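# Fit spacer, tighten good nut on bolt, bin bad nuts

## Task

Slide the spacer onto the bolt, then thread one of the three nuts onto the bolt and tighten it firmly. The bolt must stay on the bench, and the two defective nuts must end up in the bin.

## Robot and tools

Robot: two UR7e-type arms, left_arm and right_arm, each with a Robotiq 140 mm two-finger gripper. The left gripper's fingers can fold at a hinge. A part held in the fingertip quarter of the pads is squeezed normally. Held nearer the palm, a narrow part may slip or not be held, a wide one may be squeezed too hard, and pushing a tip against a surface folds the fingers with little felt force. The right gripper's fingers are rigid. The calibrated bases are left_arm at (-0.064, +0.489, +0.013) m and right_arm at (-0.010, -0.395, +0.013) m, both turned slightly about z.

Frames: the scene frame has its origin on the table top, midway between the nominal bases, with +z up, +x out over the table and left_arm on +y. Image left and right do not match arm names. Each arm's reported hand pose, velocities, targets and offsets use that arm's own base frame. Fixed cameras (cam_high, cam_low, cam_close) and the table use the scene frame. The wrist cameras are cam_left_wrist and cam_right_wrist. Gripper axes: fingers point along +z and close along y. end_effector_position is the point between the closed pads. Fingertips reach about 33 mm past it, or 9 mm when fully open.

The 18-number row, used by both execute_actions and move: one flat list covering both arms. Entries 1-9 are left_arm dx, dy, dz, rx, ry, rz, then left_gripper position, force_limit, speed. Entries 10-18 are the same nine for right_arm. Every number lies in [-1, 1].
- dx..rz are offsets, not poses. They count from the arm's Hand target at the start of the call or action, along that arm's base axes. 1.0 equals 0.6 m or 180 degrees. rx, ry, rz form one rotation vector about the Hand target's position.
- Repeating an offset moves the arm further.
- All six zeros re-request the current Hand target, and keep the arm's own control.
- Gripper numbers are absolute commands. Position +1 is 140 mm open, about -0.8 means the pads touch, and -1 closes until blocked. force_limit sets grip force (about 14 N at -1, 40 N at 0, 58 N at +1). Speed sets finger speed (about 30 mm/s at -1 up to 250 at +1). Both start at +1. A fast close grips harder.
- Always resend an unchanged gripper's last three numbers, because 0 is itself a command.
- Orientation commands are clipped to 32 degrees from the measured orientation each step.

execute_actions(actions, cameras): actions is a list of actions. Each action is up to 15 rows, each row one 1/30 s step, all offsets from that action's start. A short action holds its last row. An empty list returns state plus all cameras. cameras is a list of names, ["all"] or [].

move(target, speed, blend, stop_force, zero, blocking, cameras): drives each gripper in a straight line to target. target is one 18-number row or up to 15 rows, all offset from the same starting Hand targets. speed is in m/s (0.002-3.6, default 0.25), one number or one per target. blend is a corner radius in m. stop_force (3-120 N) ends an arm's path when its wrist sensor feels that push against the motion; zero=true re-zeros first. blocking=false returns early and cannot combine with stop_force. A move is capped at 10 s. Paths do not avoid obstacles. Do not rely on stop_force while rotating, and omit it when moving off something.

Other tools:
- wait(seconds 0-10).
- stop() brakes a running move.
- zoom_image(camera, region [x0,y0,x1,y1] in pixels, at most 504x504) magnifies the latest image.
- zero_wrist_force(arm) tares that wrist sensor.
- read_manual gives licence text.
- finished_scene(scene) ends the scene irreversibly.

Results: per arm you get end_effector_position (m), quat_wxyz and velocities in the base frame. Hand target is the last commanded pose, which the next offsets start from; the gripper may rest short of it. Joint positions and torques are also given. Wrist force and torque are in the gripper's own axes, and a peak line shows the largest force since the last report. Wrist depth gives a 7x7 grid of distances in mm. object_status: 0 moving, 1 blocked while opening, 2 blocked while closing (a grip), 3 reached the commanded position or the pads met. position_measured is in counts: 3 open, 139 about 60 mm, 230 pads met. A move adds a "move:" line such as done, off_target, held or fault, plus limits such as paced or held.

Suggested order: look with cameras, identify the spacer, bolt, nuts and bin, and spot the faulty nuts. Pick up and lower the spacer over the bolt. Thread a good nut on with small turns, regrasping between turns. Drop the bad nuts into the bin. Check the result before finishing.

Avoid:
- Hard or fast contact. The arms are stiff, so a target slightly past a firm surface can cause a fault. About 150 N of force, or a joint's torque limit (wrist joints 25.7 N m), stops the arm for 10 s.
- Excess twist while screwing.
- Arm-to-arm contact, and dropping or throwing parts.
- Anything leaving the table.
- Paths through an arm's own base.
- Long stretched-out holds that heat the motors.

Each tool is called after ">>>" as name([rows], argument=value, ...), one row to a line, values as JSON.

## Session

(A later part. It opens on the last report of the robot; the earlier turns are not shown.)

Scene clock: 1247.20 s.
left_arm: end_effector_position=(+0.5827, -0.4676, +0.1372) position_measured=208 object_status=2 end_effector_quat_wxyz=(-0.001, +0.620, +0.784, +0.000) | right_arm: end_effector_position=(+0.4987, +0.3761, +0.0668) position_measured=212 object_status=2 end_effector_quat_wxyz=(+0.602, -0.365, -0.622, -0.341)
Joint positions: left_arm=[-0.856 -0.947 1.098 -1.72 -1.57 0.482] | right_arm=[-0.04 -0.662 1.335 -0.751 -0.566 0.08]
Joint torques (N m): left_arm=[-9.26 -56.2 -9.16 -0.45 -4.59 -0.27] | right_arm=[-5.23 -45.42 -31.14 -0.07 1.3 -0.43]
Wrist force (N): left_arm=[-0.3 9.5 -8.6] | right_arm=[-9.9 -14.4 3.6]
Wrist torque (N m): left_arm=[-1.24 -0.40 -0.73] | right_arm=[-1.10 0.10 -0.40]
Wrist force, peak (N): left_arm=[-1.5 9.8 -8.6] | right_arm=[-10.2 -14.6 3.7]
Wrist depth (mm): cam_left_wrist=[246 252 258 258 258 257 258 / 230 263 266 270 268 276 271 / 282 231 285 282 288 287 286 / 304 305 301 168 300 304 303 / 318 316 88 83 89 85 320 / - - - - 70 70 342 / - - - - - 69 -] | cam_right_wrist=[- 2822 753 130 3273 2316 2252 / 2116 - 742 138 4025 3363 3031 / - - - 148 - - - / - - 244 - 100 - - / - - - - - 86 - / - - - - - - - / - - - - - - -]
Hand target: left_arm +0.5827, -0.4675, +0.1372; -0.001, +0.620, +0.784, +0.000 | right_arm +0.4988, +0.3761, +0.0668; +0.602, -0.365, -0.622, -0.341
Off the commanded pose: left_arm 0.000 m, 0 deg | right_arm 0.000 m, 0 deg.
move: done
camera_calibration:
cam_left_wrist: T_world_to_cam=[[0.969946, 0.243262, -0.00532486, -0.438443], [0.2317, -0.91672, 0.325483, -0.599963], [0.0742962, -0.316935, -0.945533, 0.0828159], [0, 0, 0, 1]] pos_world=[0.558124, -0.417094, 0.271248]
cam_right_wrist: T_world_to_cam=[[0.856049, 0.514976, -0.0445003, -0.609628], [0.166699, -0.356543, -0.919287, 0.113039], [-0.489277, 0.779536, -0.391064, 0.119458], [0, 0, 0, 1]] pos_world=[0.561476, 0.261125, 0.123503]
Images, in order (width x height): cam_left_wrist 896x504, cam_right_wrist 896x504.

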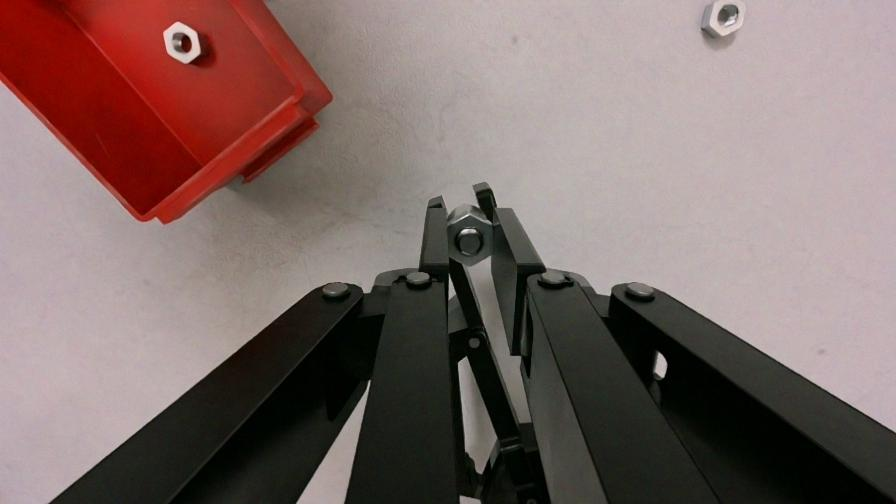

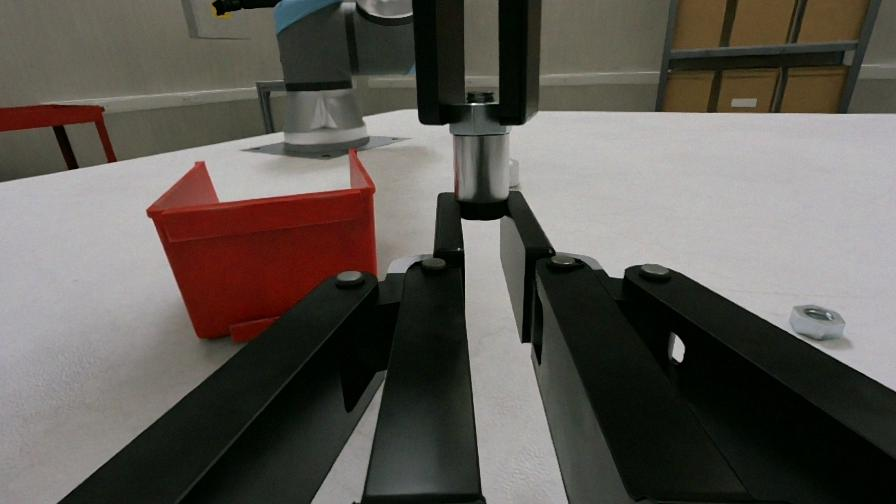

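>>> move([
  [0,0,0,0,0,0,-0.45,1,-1,0,0,0,0,0,0,-1,1,0.8],
  [0,0,0.2,0,0,0,-0.45,1,-1,0,0,0,0,0,0,-1,1,0.8],
], speed=0.25, blend=[0,0], cameras=["cam_high", "cam_close", "cam_left_wrist", "cam_right_wrist"])

>>> zoom_image(camera="cam_right_wrist", region=[420, 80, 540, 230])

>>> zoom_image(camera="cam_close", region=[410, 190, 520, 290])

Scene clock: 1259.30 s.
left_arm: end_effector_position=(+0.5827, -0.4676, +0.2570) position_measured=186 object_status=3 end_effector_quat_wxyz=(-0.001, +0.620, +0.784, +0.000) | right_arm: end_effector_position=(+0.4988, +0.3761, +0.0668) position_measured=212 object_status=2 end_effector_quat_wxyz=(+0.602, -0.365, -0.622, -0.341)
Joint positions: left_arm=[-0.856 -0.946 0.789 -1.412 -1.57 0.482] | right_arm=[-0.04 -0.662 1.335 -0.751 -0.566 0.08]
Joint torques (N m): left_arm=[7.13 -67.32 -24.11 -2.26 -1.35 1.14] | right_arm=[-5.08 -44 -6.33 -0.09 -2.33 -0.5]
Wrist force (N): left_arm=[1.4 -3.5 -3.1] | right_arm=[-2.7 -3.8 -1.1]
Wrist torque (N m): left_arm=[-0.80 -0.44 0.17] | right_arm=[-0.55 0.27 -0.19]
Wrist force, peak (N): left_arm=[-0.3 9.7 -8.7] | right_arm=[-10.0 -14.4 3.8]
Wrist depth (mm): cam_left_wrist=[- 350 - 363 367 366 369 / 387 373 376 385 386 384 374 / 400 406 402 398 392 409 414 / 430 429 426 148 423 447 432 / 455 441 88 349 89 84 452 / - - - 480 - 66 482 / - - - - - 70 -] | cam_right_wrist=[- 2232 742 3897 3777 2790 2431 / 2294 3188 792 4233 2994 2728 - / 658 615 - 148 - - - / 384 - 237 - 100 - - / - - - - - 86 238 / - - - - - - - / - - - - - - -]
Hand target: left_arm +0.5827, -0.4675, +0.2572; -0.001, +0.620, +0.784, +0.000 | right_arm +0.4988, +0.3761, +0.0668; +0.602, -0.365, -0.622, -0.341
Off the commanded pose: left_arm 0.000 m, 0 deg | right_arm 0.000 m, 0 deg.
move: done
camera_calibration:
cam_left_wrist: T_world_to_cam=[[0.969959, 0.243209, -0.00540845, -0.437778], [0.231678, -0.916734, 0.325461, -0.639032], [0.0741968, -0.316937, -0.94554, 0.196117], [0, 0, 0, 1]] pos_world=[0.558125, -0.417194, 0.391048]
cam_right_wrist: T_world_to_cam=[[0.856034, 0.515007, -0.0444211, -0.609638], [0.166774, -0.3565, -0.91929, 0.112987], [-0.489277, 0.779536, -0.391065, 0.119458], [0, 0, 0, 1]] pos_world=[0.561476, 0.261126, 0.123503]
Images, in order (width x height): cam_high 896x504, cam_close 896x504, cam_left_wrist 896x504, cam_right_wrist 896x504.

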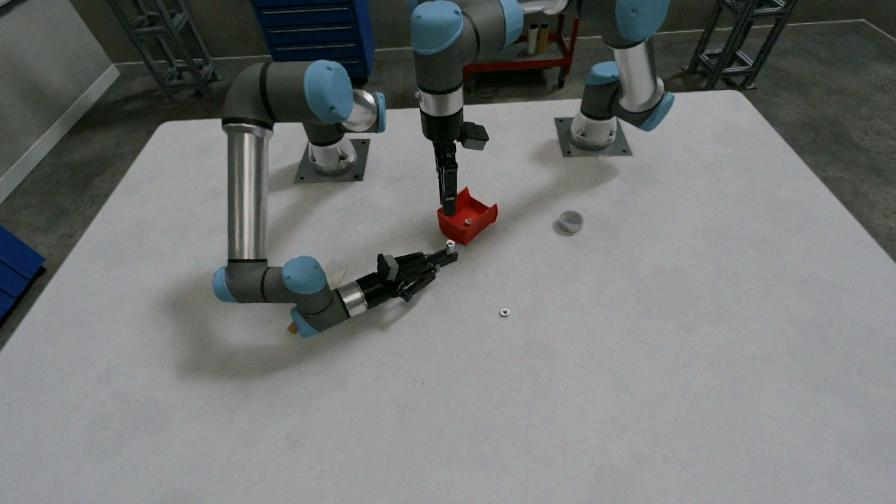

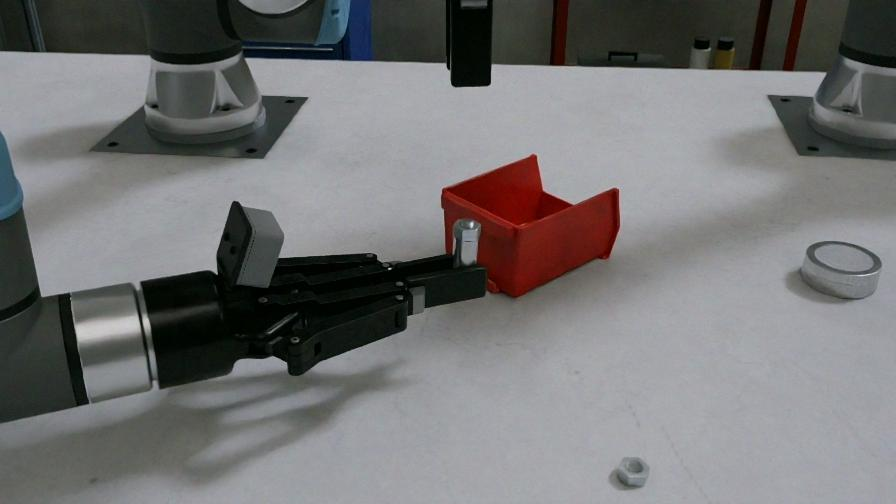

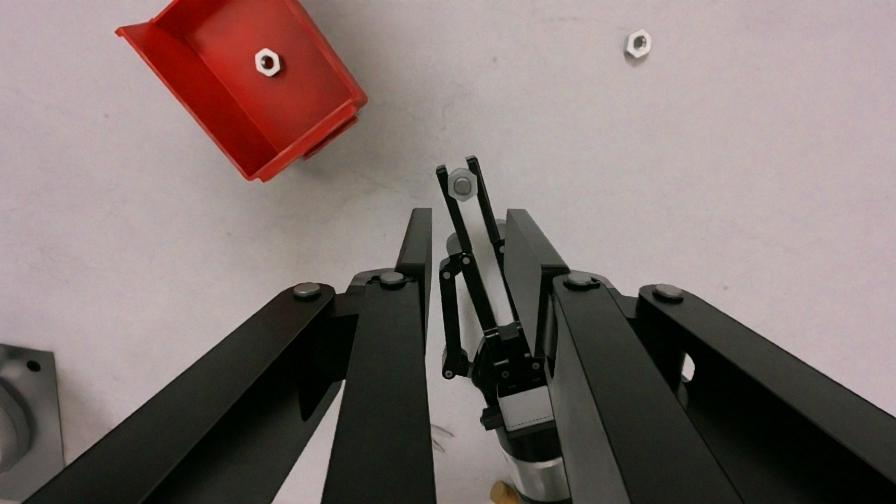

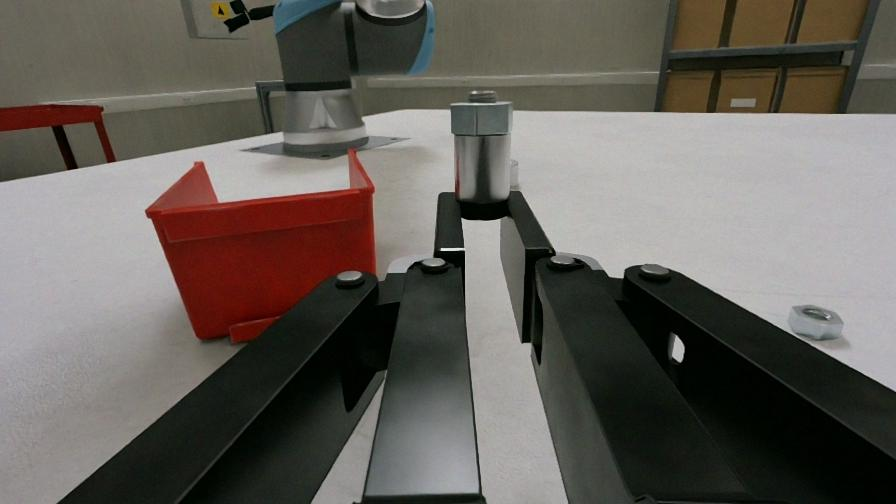

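Scaled by 3.360 from the camera's 896x504 image, which has a finer 1280x720 frame.

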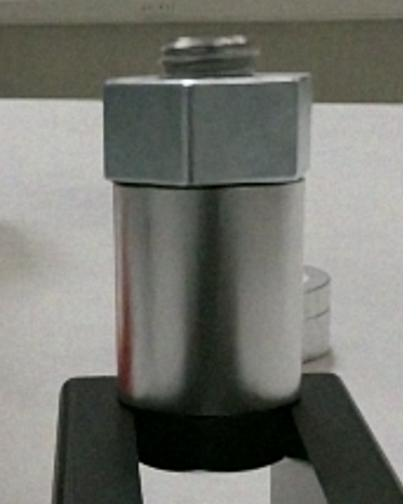

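Scaled by 4.582 from the camera's 896x504 image, which has a finer 1280x720 frame.

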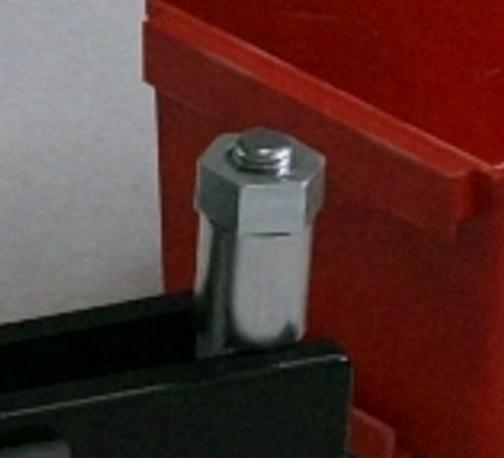

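>>> zoom_image(camera="cam_left_wrist", region=[600, 10, 680, 80])

Scaled by 6.300 from the camera's 896x504 image, which has a finer 1280x720 frame.

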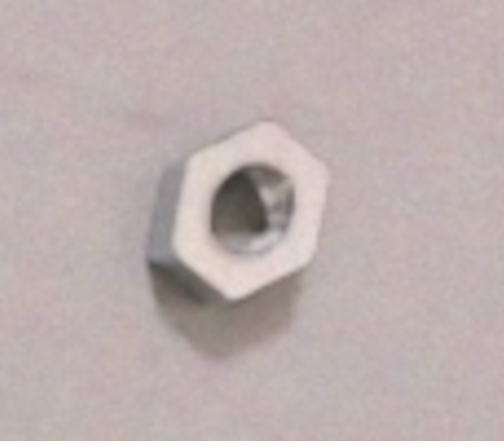

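>>> move(target=[0.1955,0.221,-0.2283,0,0,-0.725,-0.4,1,-1,0,0,0,0,0,0,-1,1,0.8], speed=0.5, cameras=["cam_left_wrist"])

>>> zoom_image(camera="cam_left_wrist", region=[410, 150, 530, 270])

Scene clock: 1275.23 s.
left_arm: end_effector_position=(+0.6999, -0.3349, +0.1200) position_measured=179 object_status=3 end_effector_quat_wxyz=(+0.000, +0.972, -0.235, +0.001) | right_arm: end_effector_position=(+0.4988, +0.3761, +0.0668) position_measured=212 object_status=2 end_effector_quat_wxyz=(+0.602, -0.365, -0.622, -0.341)
Joint positions: left_arm=[-0.619 -0.864 1.005 -1.713 -1.57 2.996] | right_arm=[-0.04 -0.662 1.335 -0.751 -0.566 0.08]
Joint torques (N m): left_arm=[-7.59 -69.7 -28.78 -1.4 0.3 0.76] | right_arm=[-4.73 -45.34 -6.2 0.16 -2.3 -0.46]
Wrist force (N): left_arm=[1.6 -3.4 -2.9] | right_arm=[-2.7 -3.7 -1.1]
Wrist torque (N m): left_arm=[-0.79 -0.50 0.15] | right_arm=[-0.53 0.27 -0.19]
Wrist force, peak (N): left_arm=[1.2 -3.9 -3.6] | right_arm=[-2.6 -4.0 -0.9]
Wrist depth (mm): cam_left_wrist=[239 240 242 240 242 242 241 / 254 253 253 254 253 255 253 / 267 268 266 264 269 267 263 / 280 282 284 280 277 284 201 / 302 293 88 302 89 85 195 / - - - 316 - 66 - / - - - 338 - - -] | cam_right_wrist=[- 2994 749 4092 3720 2431 175 / 2012 - 789 3410 3610 2584 181 / 548 547 - 148 - - - / 406 - 234 - 100 - - / - - - - - 88 - / - - - - - - - / - - - - - - -]
Hand target: left_arm +0.7000, -0.3349, +0.1202; +0.000, +0.972, -0.235, +0.001 | right_arm +0.4988, +0.3761, +0.0668; +0.602, -0.365, -0.622, -0.341
Off the commanded pose: left_arm 0.000 m, 0 deg | right_arm 0.000 m, 0 deg.
move: done
camera_calibration:
cam_left_wrist: T_world_to_cam=[[-0.444671, -0.895678, -0.00537598, 0.0241926], [-0.847595, 0.418844, 0.32581, 0.702755], [-0.289569, 0.149435, -0.94542, 0.510864], [0, 0, 0, 1]] pos_world=[0.754339, -0.349017, 0.254147]
Images, in order (width x height): cam_left_wrist 896x504.

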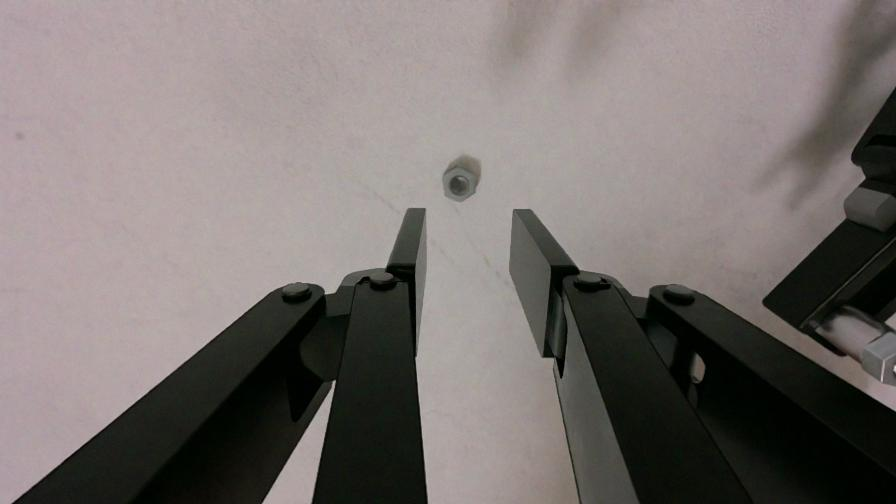

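Scaled by 4.200 from the camera's 896x504 image, which has a finer 1280x720 frame.

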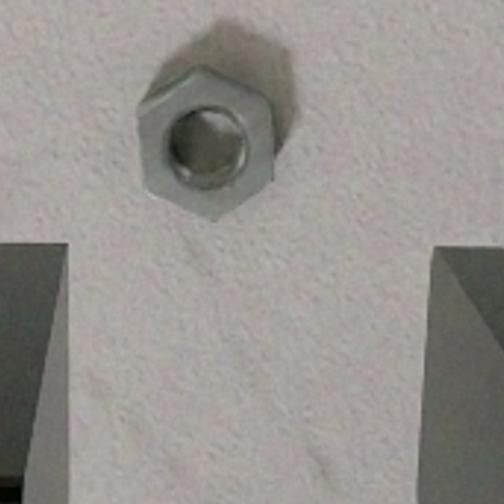

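>>> move([
  [0.0107,-0.0027,-0.1,0,0,0.0125,-0.4,1,-1,0,0,0,0,0,0,-1,1,0.8],
  [0.0107,-0.0027,-0.16,0,0,0.0125,-0.4,1,-1,0,0,0,0,0,0,-1,1,0.8],
], speed=[0.2,0.06], blend=[0.004,0], cameras=["cam_left_wrist"])

>>> zoom_image(camera="cam_left_wrist", region=[410, 180, 530, 300])

Scene clock: 1281.53 s.
left_arm: end_effector_position=(+0.7063, -0.3364, +0.0238) position_measured=179 object_status=3 end_effector_quat_wxyz=(+0.000, +0.976, -0.216, +0.001) end_effector_velocity=(+0.000, +0.000, +0.003) end_effector_angular_velocity=(-0.001, -0.001, +0.001) | right_arm: end_effector_position=(+0.4988, +0.3761, +0.0668) position_measured=212 object_status=2 end_effector_quat_wxyz=(+0.602, -0.365, -0.622, -0.341)
Joint positions: left_arm=[-0.616 -0.786 1.12 -1.906 -1.57 2.96] | right_arm=[-0.04 -0.662 1.335 -0.751 -0.566 0.08]
Joint velocities: left_arm=[0 -0.003 -0.002 0.005 0 0] | right_arm=[within noise]
Joint torques (N m): left_arm=[-5.81 -70.8 -33.29 -1.15 0.63 0.77] | right_arm=[-5.94 -46.67 -5.95 -0.15 -2.3 -0.33]
Wrist force (N): left_arm=[1.3 -3.5 -3.1] | right_arm=[-2.4 -3.8 -0.8]
Wrist torque (N m): left_arm=[-0.82 -0.43 0.09] | right_arm=[-0.55 0.22 -0.19]
Wrist force, peak (N): left_arm=[1.4 -3.6 -6.0] | right_arm=[-2.6 -3.9 -1.1]
Wrist depth (mm): cam_left_wrist=[152 152 154 153 153 151 153 / 161 160 161 161 161 161 161 / 169 169 170 170 170 170 171 / 178 180 177 176 175 181 180 / 189 188 88 188 89 85 191 / - - - 204 - 66 - / - - - 218 - - -] | cam_right_wrist=[- 2728 744 - 2994 2557 154 / 2192 - 784 3558 3558 2612 162 / - - - 148 - - 174 / - 221 - - 101 - 201 / - - - - - 86 216 / - - - - - - - / - - - - - - -]
Hand target: left_arm +0.7064, -0.3366, +0.0242; +0.000, +0.976, -0.216, +0.001 | right_arm +0.4988, +0.3761, +0.0668; +0.602, -0.365, -0.622, -0.341
Off the commanded pose: left_arm 0.000 m, 0 deg | right_arm 0.000 m, 0 deg.
move: done
camera_calibration:
cam_left_wrist: T_world_to_cam=[[-0.409356, -0.912358, -0.00552009, -0.0054576], [-0.863243, 0.385347, 0.326067, 0.73988], [-0.295363, 0.138243, -0.94533, 0.422316], [0, 0, 0, 1]] pos_world=[0.761198, -0.348472, 0.157947]
Images, in order (width x height): cam_left_wrist 896x504.

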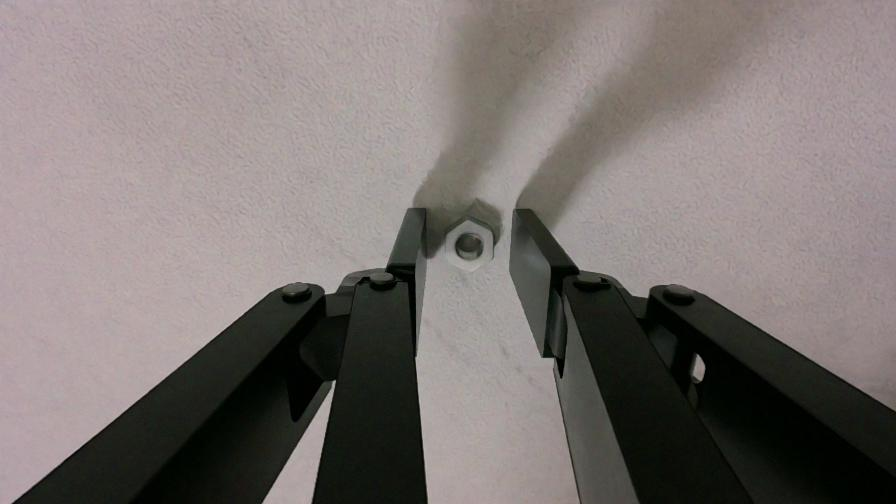

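Scaled by 4.200 from the camera's 896x504 image, which has a finer 1280x720 frame.

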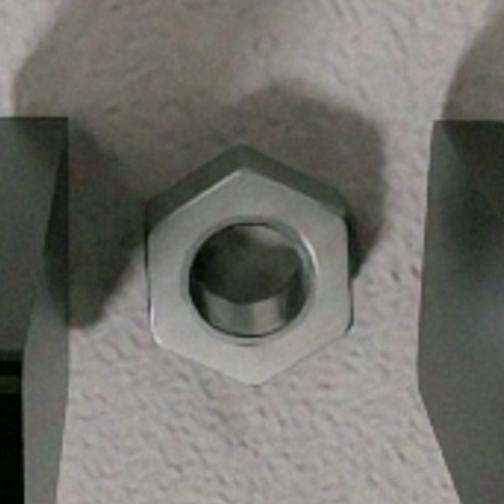

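>>> move([
  [0,0,0,0,0,0,-1,0,-1,0,0,0,0,0,0,-1,1,0.8],
  [0,0,0.05,0,0,0,-1,0,-1,0,0,0,0,0,0,-1,1,0.8],
  [0,0,0.3263,0,0,0,-1,0,-1,0,0,0,0,0,0,-1,1,0.8],
  [-0.449,-0.1673,0.3263,0,0,-0.009,-1,0,-1,0,0,0,0,0,0,-1,1,0.8],
], speed=[0.1,0.1,0.3,0.3], blend=[0,0.01,0.04,0], cameras=["cam_left_wrist", "cam_close"])

Scene clock: 1289.27 s.
left_arm: end_effector_position=(+0.4371, -0.4369, +0.2200) position_measured=204 object_status=2 end_effector_quat_wxyz=(+0.000, +0.973, -0.230, +0.001) | right_arm: end_effector_position=(+0.4988, +0.3761, +0.0668) position_measured=212 object_status=2 end_effector_quat_wxyz=(+0.602, -0.365, -0.622, -0.341)
Joint positions: left_arm=[-1.003 -1.301 1.406 -1.677 -1.569 2.601] | right_arm=[-0.04 -0.662 1.335 -0.751 -0.566 0.08]
Joint torques (N m): left_arm=[-7.56 -29.7 -30.8 -1.41 -0.77 -0.49] | right_arm=[-5.06 -47.57 -7.16 -0.01 -2.26 -0.48]
Wrist force (N): left_arm=[1.8 -3.5 -2.9] | right_arm=[-2.7 -3.9 -0.9]
Wrist torque (N m): left_arm=[-0.79 -0.53 0.00] | right_arm=[-0.58 0.28 -0.19]
Wrist force, peak (N): left_arm=[2.9 -4.4 -5.0] | right_arm=[-2.8 -4.0 -0.9]
Wrist depth (mm): cam_left_wrist=[332 334 331 335 332 334 335 / 348 351 351 346 351 354 355 / 368 362 362 361 365 - 371 / 392 395 392 166 387 394 392 / 403 407 88 83 90 89 418 / 441 - - - 70 70 441 / - - - - - 70 -] | cam_right_wrist=[- 3273 742 784 - 2790 2384 / 2116 - 789 4464 3664 2505 3108 / 2480 - - 148 - - - / - - - - 100 - - / 269 - - - - 88 247 / 218 - - - - - - / - - - - - - -]
Hand target: left_arm +0.4370, -0.4369, +0.2200; +0.000, +0.973, -0.230, +0.001 | right_arm +0.4988, +0.3761, +0.0668; +0.602, -0.365, -0.622, -0.341
Off the commanded pose: left_arm 0.000 m, 0 deg | right_arm 0.000 m, 0 deg.
move: done
camera_calibration:
cam_left_wrist: T_world_to_cam=[[-0.435042, -0.900394, -0.00543935, -0.189711], [-0.852172, 0.409777, 0.325401, 0.488265], [-0.29076, 0.146199, -0.94556, 0.54366], [0, 0, 0, 1]] pos_world=[0.491628, -0.450377, 0.354149]
Images, in order (width x height): cam_close 896x504, cam_left_wrist 896x504.

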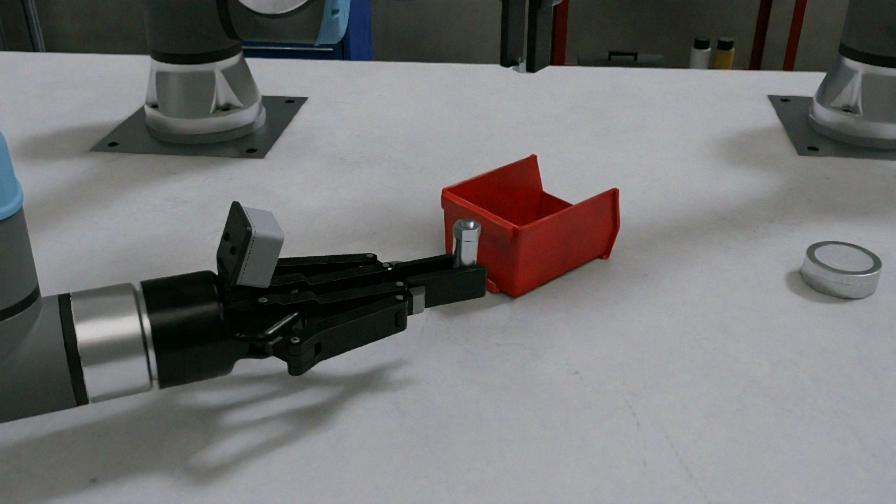

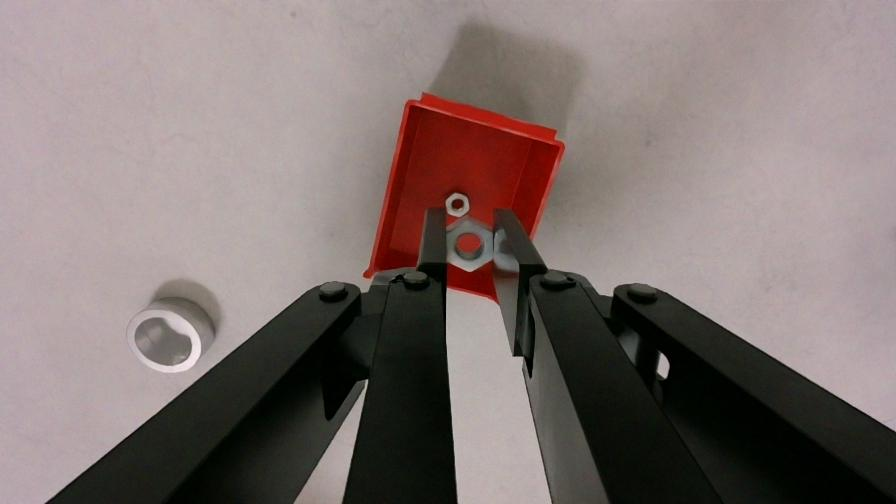

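>>> move([
  [0,0,-0.265,0,0,0,-1,0,-1,0,0,0,0,0,0,-1,1,0.8],
  [0,0,-0.3133,0,0,0,-1,0,-1,0,0,0,0,0,0,-1,1,0.8],
], speed=[0.2,0.05], blend=[0.005,0], cameras=["cam_left_wrist"])

Scene clock: 1297.47 s.
left_arm: end_effector_position=(+0.4369, -0.4368, +0.0317) position_measured=204 object_status=2 end_effector_quat_wxyz=(+0.000, +0.973, -0.230, +0.001) end_effector_velocity=(-0.001, +0.001, +0.001) end_effector_angular_velocity=(+0.002, +0.001, -0.001) | right_arm: end_effector_position=(+0.4988, +0.3761, +0.0668) position_measured=212 object_status=2 end_effector_quat_wxyz=(+0.602, -0.365, -0.622, -0.341)
Joint positions: left_arm=[-1.004 -1.156 1.718 -2.133 -1.569 2.601] | right_arm=[-0.04 -0.662 1.335 -0.751 -0.566 0.08]
Joint velocities: left_arm=[0 -0.002 -0.001 0.005 0 0] | right_arm=[within noise]
Joint torques (N m): left_arm=[4.43 -53.33 -32.44 -1.58 0.57 0.87] | right_arm=[-5.02 -48.28 -6.34 0.15 -2.09 -0.39]
Wrist force (N): left_arm=[1.5 -3.5 -2.8] | right_arm=[-2.6 -3.7 -0.8]
Wrist torque (N m): left_arm=[-0.79 -0.49 0.00] | right_arm=[-0.55 0.26 -0.19]
Wrist force, peak (N): left_arm=[1.8 -3.6 -5.7] | right_arm=[-2.6 -4.0 -1.1]
Wrist depth (mm): cam_left_wrist=[160 161 160 161 161 162 161 / 169 168 165 98 167 169 169 / 178 178 141 174 173 132 179 / 189 188 144 170 179 125 190 / 199 197 88 180 89 89 201 / 209 - - - 70 70 212 / - - - - - 70 -] | cam_right_wrist=[- 213 242 739 2958 2669 2431 / 2098 225 253 4721 3273 2361 2728 / - - 248 147 - - - / 351 229 234 - 100 - - / 302 - - - - 86 - / - - - - - - - / - - - - - - -]
Hand target: left_arm +0.4370, -0.4369, +0.0320; +0.000, +0.973, -0.230, +0.001 | right_arm +0.4988, +0.3761, +0.0668; +0.602, -0.365, -0.622, -0.341
Off the commanded pose: left_arm 0.000 m, 0 deg | right_arm 0.000 m, 0 deg.
move: done
camera_calibration:
cam_left_wrist: T_world_to_cam=[[-0.435097, -0.900366, -0.00561624, -0.190755], [-0.852006, 0.409694, 0.32594, 0.549193], [-0.291165, 0.146601, -0.945374, 0.365806], [0, 0, 0, 1]] pos_world=[0.491429, -0.450377, 0.165748]
Images, in order (width x height): cam_left_wrist 896x504.

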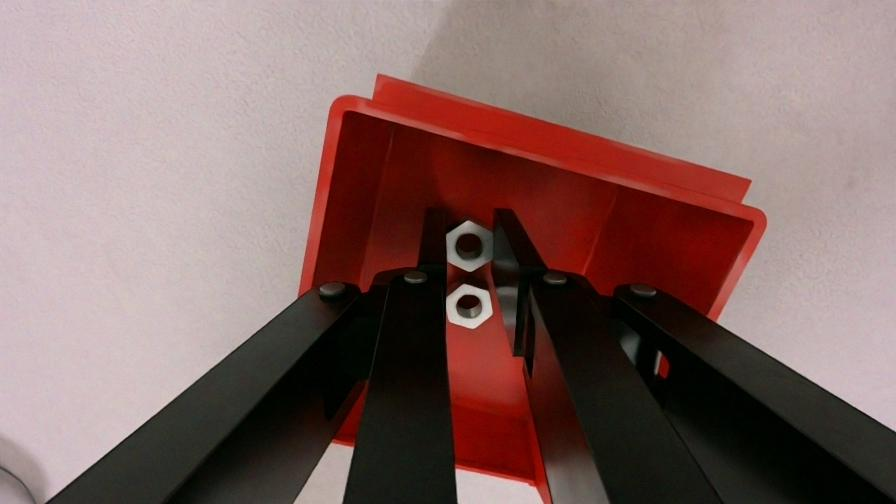

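>>> move([
  [0,0,-0.0055,0,0,0,-1,0,-1,0,0,0,0,0,0,-1,1,0.8],
  [0,0,-0.0055,0,0,0,-0.42,0,-1,0,0,0,0,0,0,-1,1,0.8],
  [0,0,0.33,0,0,0,-0.42,0,-1,0,0,0,0,0,0,-1,1,0.8],
], speed=[0.03,0.1,0.25], blend=[0,0,0], cameras=["cam_left_wrist", "cam_high"])

Scene clock: 1302.60 s.
left_arm: end_effector_position=(+0.4370, -0.4369, +0.2300) position_measured=182 object_status=3 end_effector_quat_wxyz=(+0.000, +0.973, -0.230, +0.001) | right_arm: end_effector_position=(+0.4988, +0.3761, +0.0668) position_measured=212 object_status=2 end_effector_quat_wxyz=(+0.602, -0.365, -0.622, -0.341)
Joint positions: left_arm=[-1.004 -1.303 1.384 -1.652 -1.569 2.601] | right_arm=[-0.04 -0.662 1.335 -0.751 -0.566 0.08]
Joint torques (N m): left_arm=[-7.28 -29.03 -25.42 -2.19 -1.31 0.03] | right_arm=[-3.86 -49.03 -6.56 0.08 -2.21 -0.27]
Wrist force (N): left_arm=[1.8 -3.6 -3.0] | right_arm=[-2.5 -3.9 -0.9]
Wrist torque (N m): left_arm=[-0.81 -0.53 0.00] | right_arm=[-0.58 0.24 -0.19]
Wrist force, peak (N): left_arm=[0.2 -4.6 -9.3] | right_arm=[-2.9 -3.8 -1.1]
Wrist depth (mm): cam_left_wrist=[338 341 347 345 341 343 346 / 356 362 361 356 360 363 361 / 379 377 381 373 376 377 387 / 407 401 399 389 391 402 405 / 416 409 88 426 89 89 429 / - - - 443 - 67 446 / - - - - - - -] | cam_right_wrist=[- 3720 731 774 3507 2480 2505 / 2316 1889 787 3897 - 2612 2455 / - - - 148 - 466 - / - - 236 - 99 - - / - - - - - 86 - / - - - - - - - / - - - - - - -]
Hand target: left_arm +0.4370, -0.4369, +0.2300; +0.000, +0.973, -0.230, +0.001 | right_arm +0.4988, +0.3761, +0.0668; +0.602, -0.365, -0.622, -0.341
Off the commanded pose: left_arm 0.000 m, 0 deg | right_arm 0.000 m, 0 deg.
move: done
camera_calibration:
cam_left_wrist: T_world_to_cam=[[-0.434978, -0.900425, -0.00537245, -0.18986], [-0.852142, 0.409711, 0.325563, 0.484897], [-0.290944, 0.146191, -0.945505, 0.553072], [0, 0, 0, 1]] pos_world=[0.491528, -0.450476, 0.364048]
Images, in order (width x height): cam_high 896x504, cam_left_wrist 896x504.

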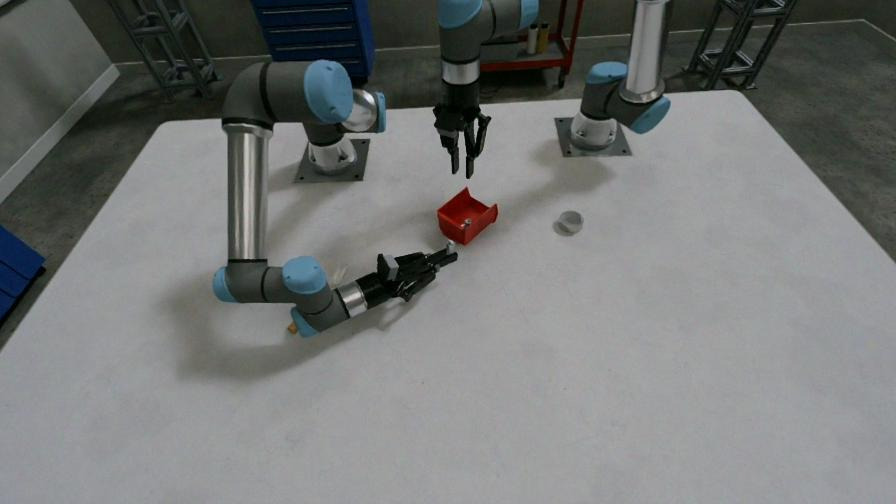

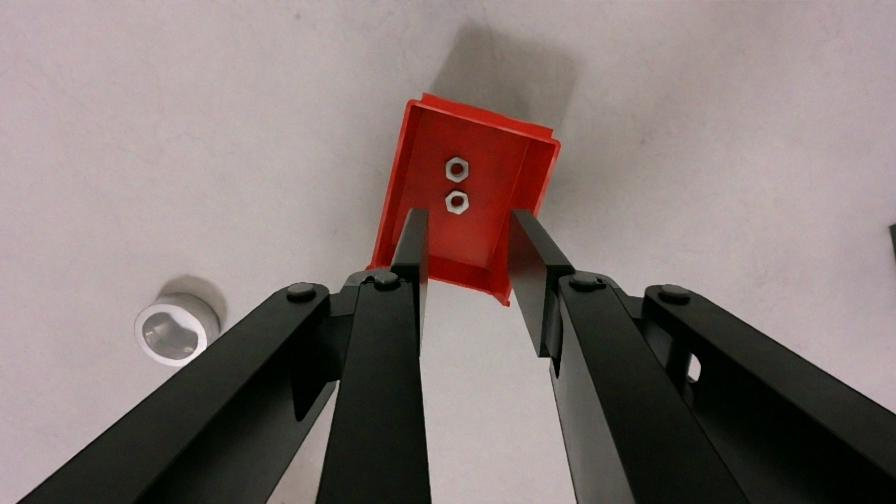

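>>> move([
  [-0.03,0.2,0.1,0,0,0,-0.42,0,-1,0.03,-0.03,0.15,-0.0352,-0.1315,0.0962,-1,1,0.8],
  [-0.062,0.395,0.2,0,0,0,-0.42,0,-1,0.102,-0.0935,0.222,-0.1409,-0.5258,0.3849,-1,1,0.8],
], speed=0.3, blend=[0.04,0], cameras=["cam_high", "cam_close", "cam_right_wrist"])

Scene clock: 1323.30 s.
left_arm: end_effector_position=(+0.3998, -0.1999, +0.3501) position_measured=182 object_status=3 end_effector_quat_wxyz=(+0.000, +0.973, -0.230, +0.001) | right_arm: end_effector_position=(+0.5599, +0.3200, +0.2000) position_measured=212 object_status=2 end_effector_quat_wxyz=(+0.020, -0.252, +0.968, +0.005)
Joint positions: left_arm=[-0.767 -1.708 1.509 -1.374 -1.57 2.837] | right_arm=[0.307 -1.258 1.412 -1.765 -1.562 -0.201]
Joint torques (N m): left_arm=[-7.36 -7.04 -26.66 -4.34 -1.49 -0.94] | right_arm=[-7.73 -31.31 -32.47 -4.38 1.82 0.03]
Wrist force (N): left_arm=[1.6 -3.5 -3.0] | right_arm=[-0.5 -3.4 3.4]
Wrist torque (N m): left_arm=[-0.79 -0.51 0.00] | right_arm=[-0.70 0.14 -0.15]
Wrist force, peak (N): left_arm=[1.2 -4.1 -3.3] | right_arm=[-4.8 -4.4 -0.7]
Wrist depth (mm): cam_left_wrist=[438 453 443 453 455 457 458 / 479 498 481 - 481 475 480 / 513 - 496 497 - 504 508 / 541 530 529 536 527 534 530 / - - 88 559 89 84 567 / - - - - - 67 594 / - - - 564 - - -] | cam_right_wrist=[- - - - - 305 - / - - - - - - - / - - - 148 - - - / - - - - 100 - - / - - - - - 86 389 / - - - - - - - / - - - - - - -]
Hand target: left_arm +0.3998, -0.1999, +0.3500; +0.000, +0.973, -0.230, +0.001 | right_arm +0.5600, +0.3200, +0.2000; +0.020, -0.252, +0.968, +0.005
Off the commanded pose: left_arm 0.000 m, 0 deg | right_arm 0.000 m, 0 deg.
move: done
camera_calibration:
cam_right_wrist: T_world_to_cam=[[-0.460901, 0.88727, -0.0179407, -0.0142844], [0.813128, 0.430313, 0.391987, -0.670691], [0.355518, 0.166079, -0.919796, 0.0742652], [0, 0, 0, 1]] pos_world=[0.512372, 0.288947, 0.330955]
Images, in order (width x height): cam_high 896x504, cam_close 896x504, cam_right_wrist 896x504.

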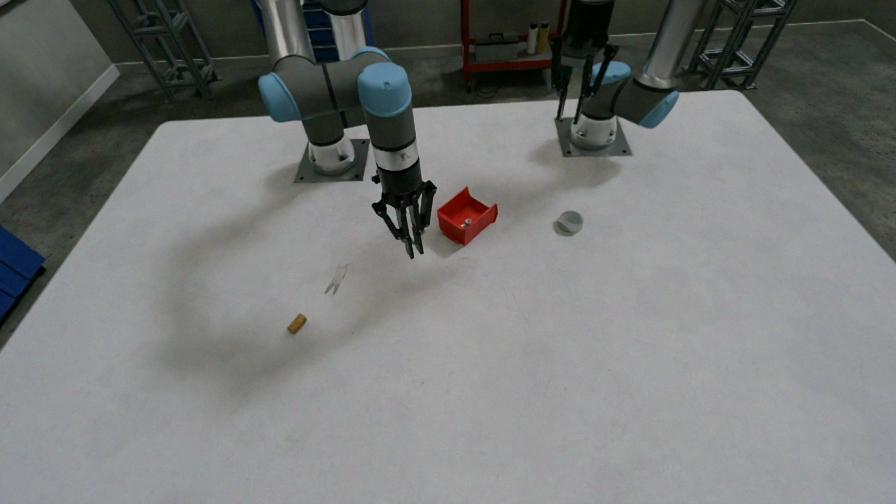

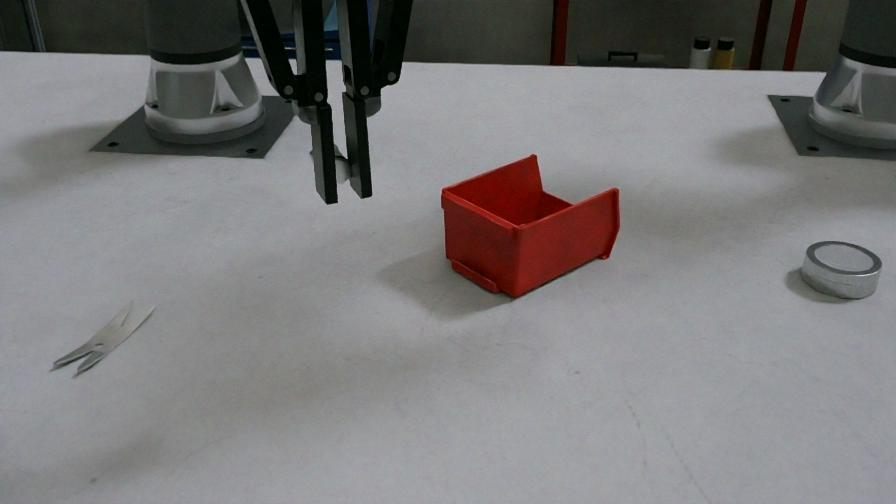

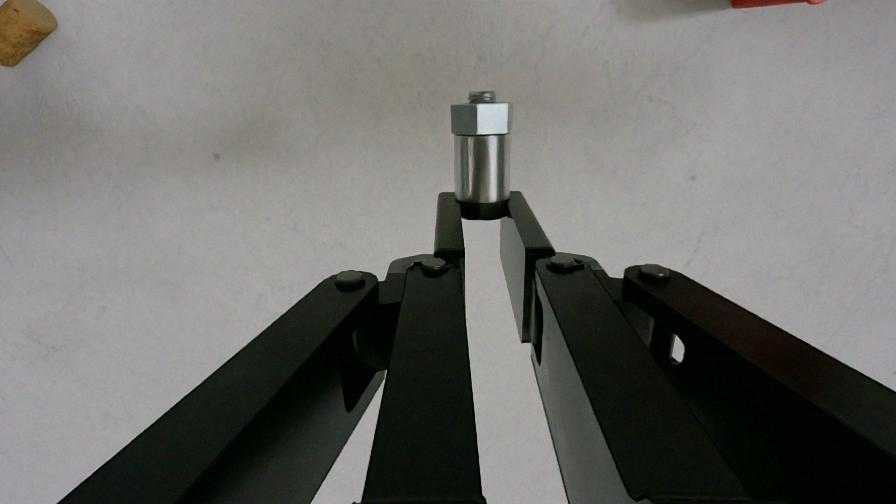

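>>> move(target=[0,0,0,0,0,0,-0.42,0,-1,0,0,-0.2667,0,0,0,-1,1,0.8], speed=0.15)

>>> move(target=[0,0,0,0,0,0,-0.42,0,-1,0,0,-0.05,0,0,0,-1,1,0.8], speed=0.01, stop_force=4, cameras=["cam_high", "cam_close", "cam_right_wrist"])

>>> zoom_image(camera="cam_close", region=[250, 150, 450, 330])

Scene clock: 1332.50 s.
left_arm: end_effector_position=(+0.3998, -0.1999, +0.3500) position_measured=182 object_status=3 end_effector_quat_wxyz=(+0.000, +0.973, -0.230, +0.001) | right_arm: end_effector_position=(+0.5599, +0.3200, +0.0400) position_measured=212 object_status=2 end_effector_quat_wxyz=(+0.020, -0.252, +0.968, +0.005)
Joint positions: left_arm=[-0.767 -1.708 1.509 -1.374 -1.57 2.837] | right_arm=[0.307 -1.131 1.667 -2.147 -1.563 -0.202]
Joint torques (N m): left_arm=[-7.73 -6.75 -17.5 -4.46 0.27 -0.96] | right_arm=[-4.47 -40.44 -31.38 -3.31 2.32 -0.2]
Wrist force (N): left_arm=[1.6 -3.6 -3.2] | right_arm=[-0.6 -3.1 3.2]
Wrist torque (N m): left_arm=[-0.80 -0.50 0.00] | right_arm=[-0.63 0.16 -0.15]
Wrist force, peak (N): left_arm=[1.6 -3.7 -3.3] | right_arm=[-0.6 -3.1 5.5]
Wrist depth (mm): cam_left_wrist=[- 452 458 452 455 441 458 / - 470 473 482 464 484 476 / 515 504 506 497 - 502 493 / 534 - - - 119 547 570 / 588 - 88 - 89 89 575 / - - - - - 67 - / - - - 567 - - -] | cam_right_wrist=[- - - 165 - - - / - - 175 - - - - / - - - 148 - - - / - 197 - - 100 - - / - - - - - 86 - / - - - - - - - / - - - - - - -]
Hand target: left_arm +0.3998, -0.1999, +0.3500; +0.000, +0.973, -0.230, +0.001 | right_arm +0.5600, +0.3200, +0.0400; +0.020, -0.252, +0.968, +0.005
Off the commanded pose: left_arm 0.000 m, 0 deg | right_arm 0.000 m, 0 deg.
move: done

Scene clock: 1335.37 s.
left_arm: end_effector_position=(+0.3998, -0.1999, +0.3500) position_measured=182 object_status=3 end_effector_quat_wxyz=(+0.000, +0.973, -0.230, +0.001) | right_arm: end_effector_position=(+0.5599, +0.3200, +0.0224) position_measured=212 object_status=2 end_effector_quat_wxyz=(+0.020, -0.252, +0.968, +0.005)
Joint positions: left_arm=[-0.767 -1.708 1.509 -1.374 -1.57 2.837] | right_arm=[0.307 -1.109 1.685 -2.188 -1.563 -0.201]
Joint torques (N m): left_arm=[-7.77 -6.15 -17.56 -4.44 0.26 -1.02] | right_arm=[6.76 -44.06 -32.09 -2.03 2.4 1.18]
Wrist force (N): left_arm=[1.5 -3.7 -3.1] | right_arm=[0.6 -3.2 0.2]
Wrist torque (N m): left_arm=[-0.82 -0.49 0.00] | right_arm=[-0.66 0.23 -0.15]
Wrist force, peak (N): left_arm=[1.5 -3.7 -3.4] | right_arm=[6.6 -2.4 -15.9]
Wrist depth (mm): cam_left_wrist=[- 455 452 432 451 450 468 / 516 463 475 450 472 456 472 / 506 495 521 503 504 515 498 / 530 - - 526 145 516 551 / 562 - 93 555 89 84 - / - - - - - 67 - / - - - 567 - - -] | cam_right_wrist=[- - - - - - - / - 160 160 - - - - / - - - 147 167 - 167 / - - - - 100 - - / - - - - - 88 189 / - - - - - - - / - - - - - - -]
Hand target: left_arm +0.3998, -0.1999, +0.3500; +0.000, +0.973, -0.230, +0.001 | right_arm +0.5600, +0.3200, +0.0224; +0.020, -0.252, +0.968, +0.005 (not the last commanded pose)
Off the commanded pose: left_arm 0.000 m, 0 deg | right_arm 0.012 m, 0 deg.
move: contact (right_arm)
camera_calibration:
cam_right_wrist: T_world_to_cam=[[-0.460903, 0.887267, -0.0180435, -0.0174064], [0.81305, 0.430325, 0.392136, -0.601142], [0.355694, 0.166067, -0.91973, -0.0892232], [0, 0, 0, 1]] pos_world=[0.512472, 0.288947, 0.153354]
Images, in order (width x height): cam_high 896x504, cam_close 896x504, cam_right_wrist 896x504.

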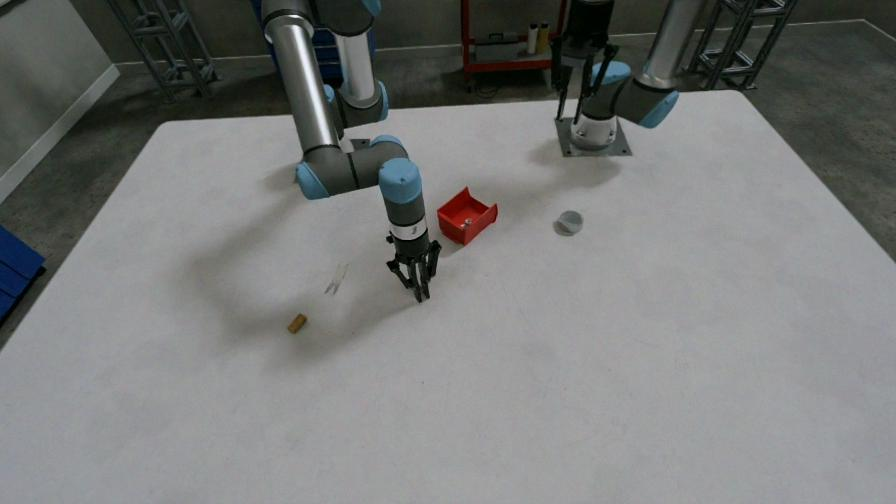

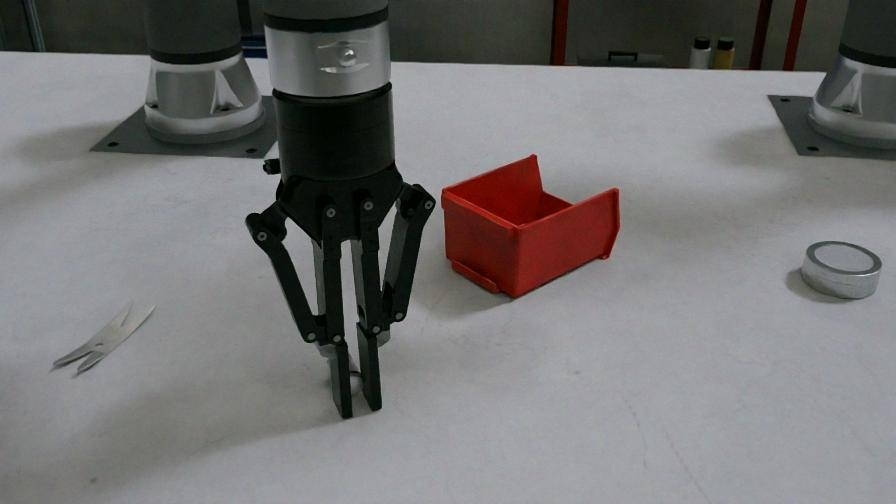

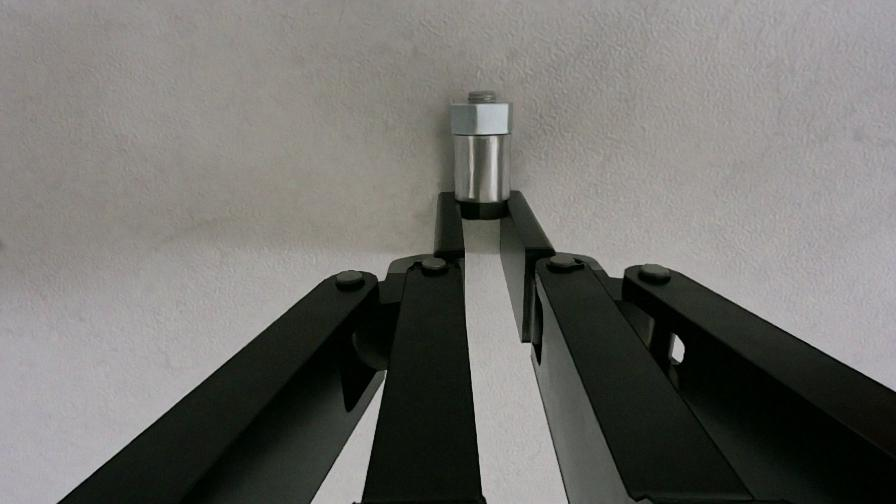

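Scaled by 2.520 from the camera's 896x504 image, which has a finer 1280x720 frame.

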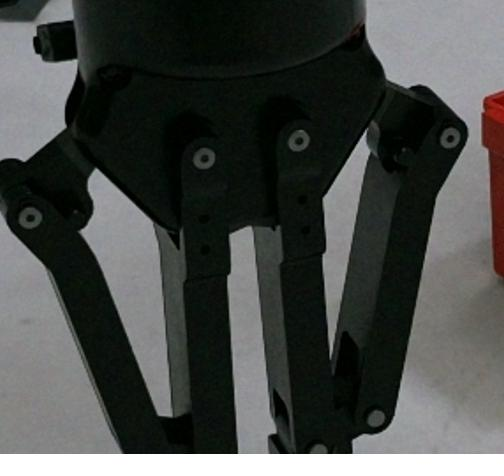

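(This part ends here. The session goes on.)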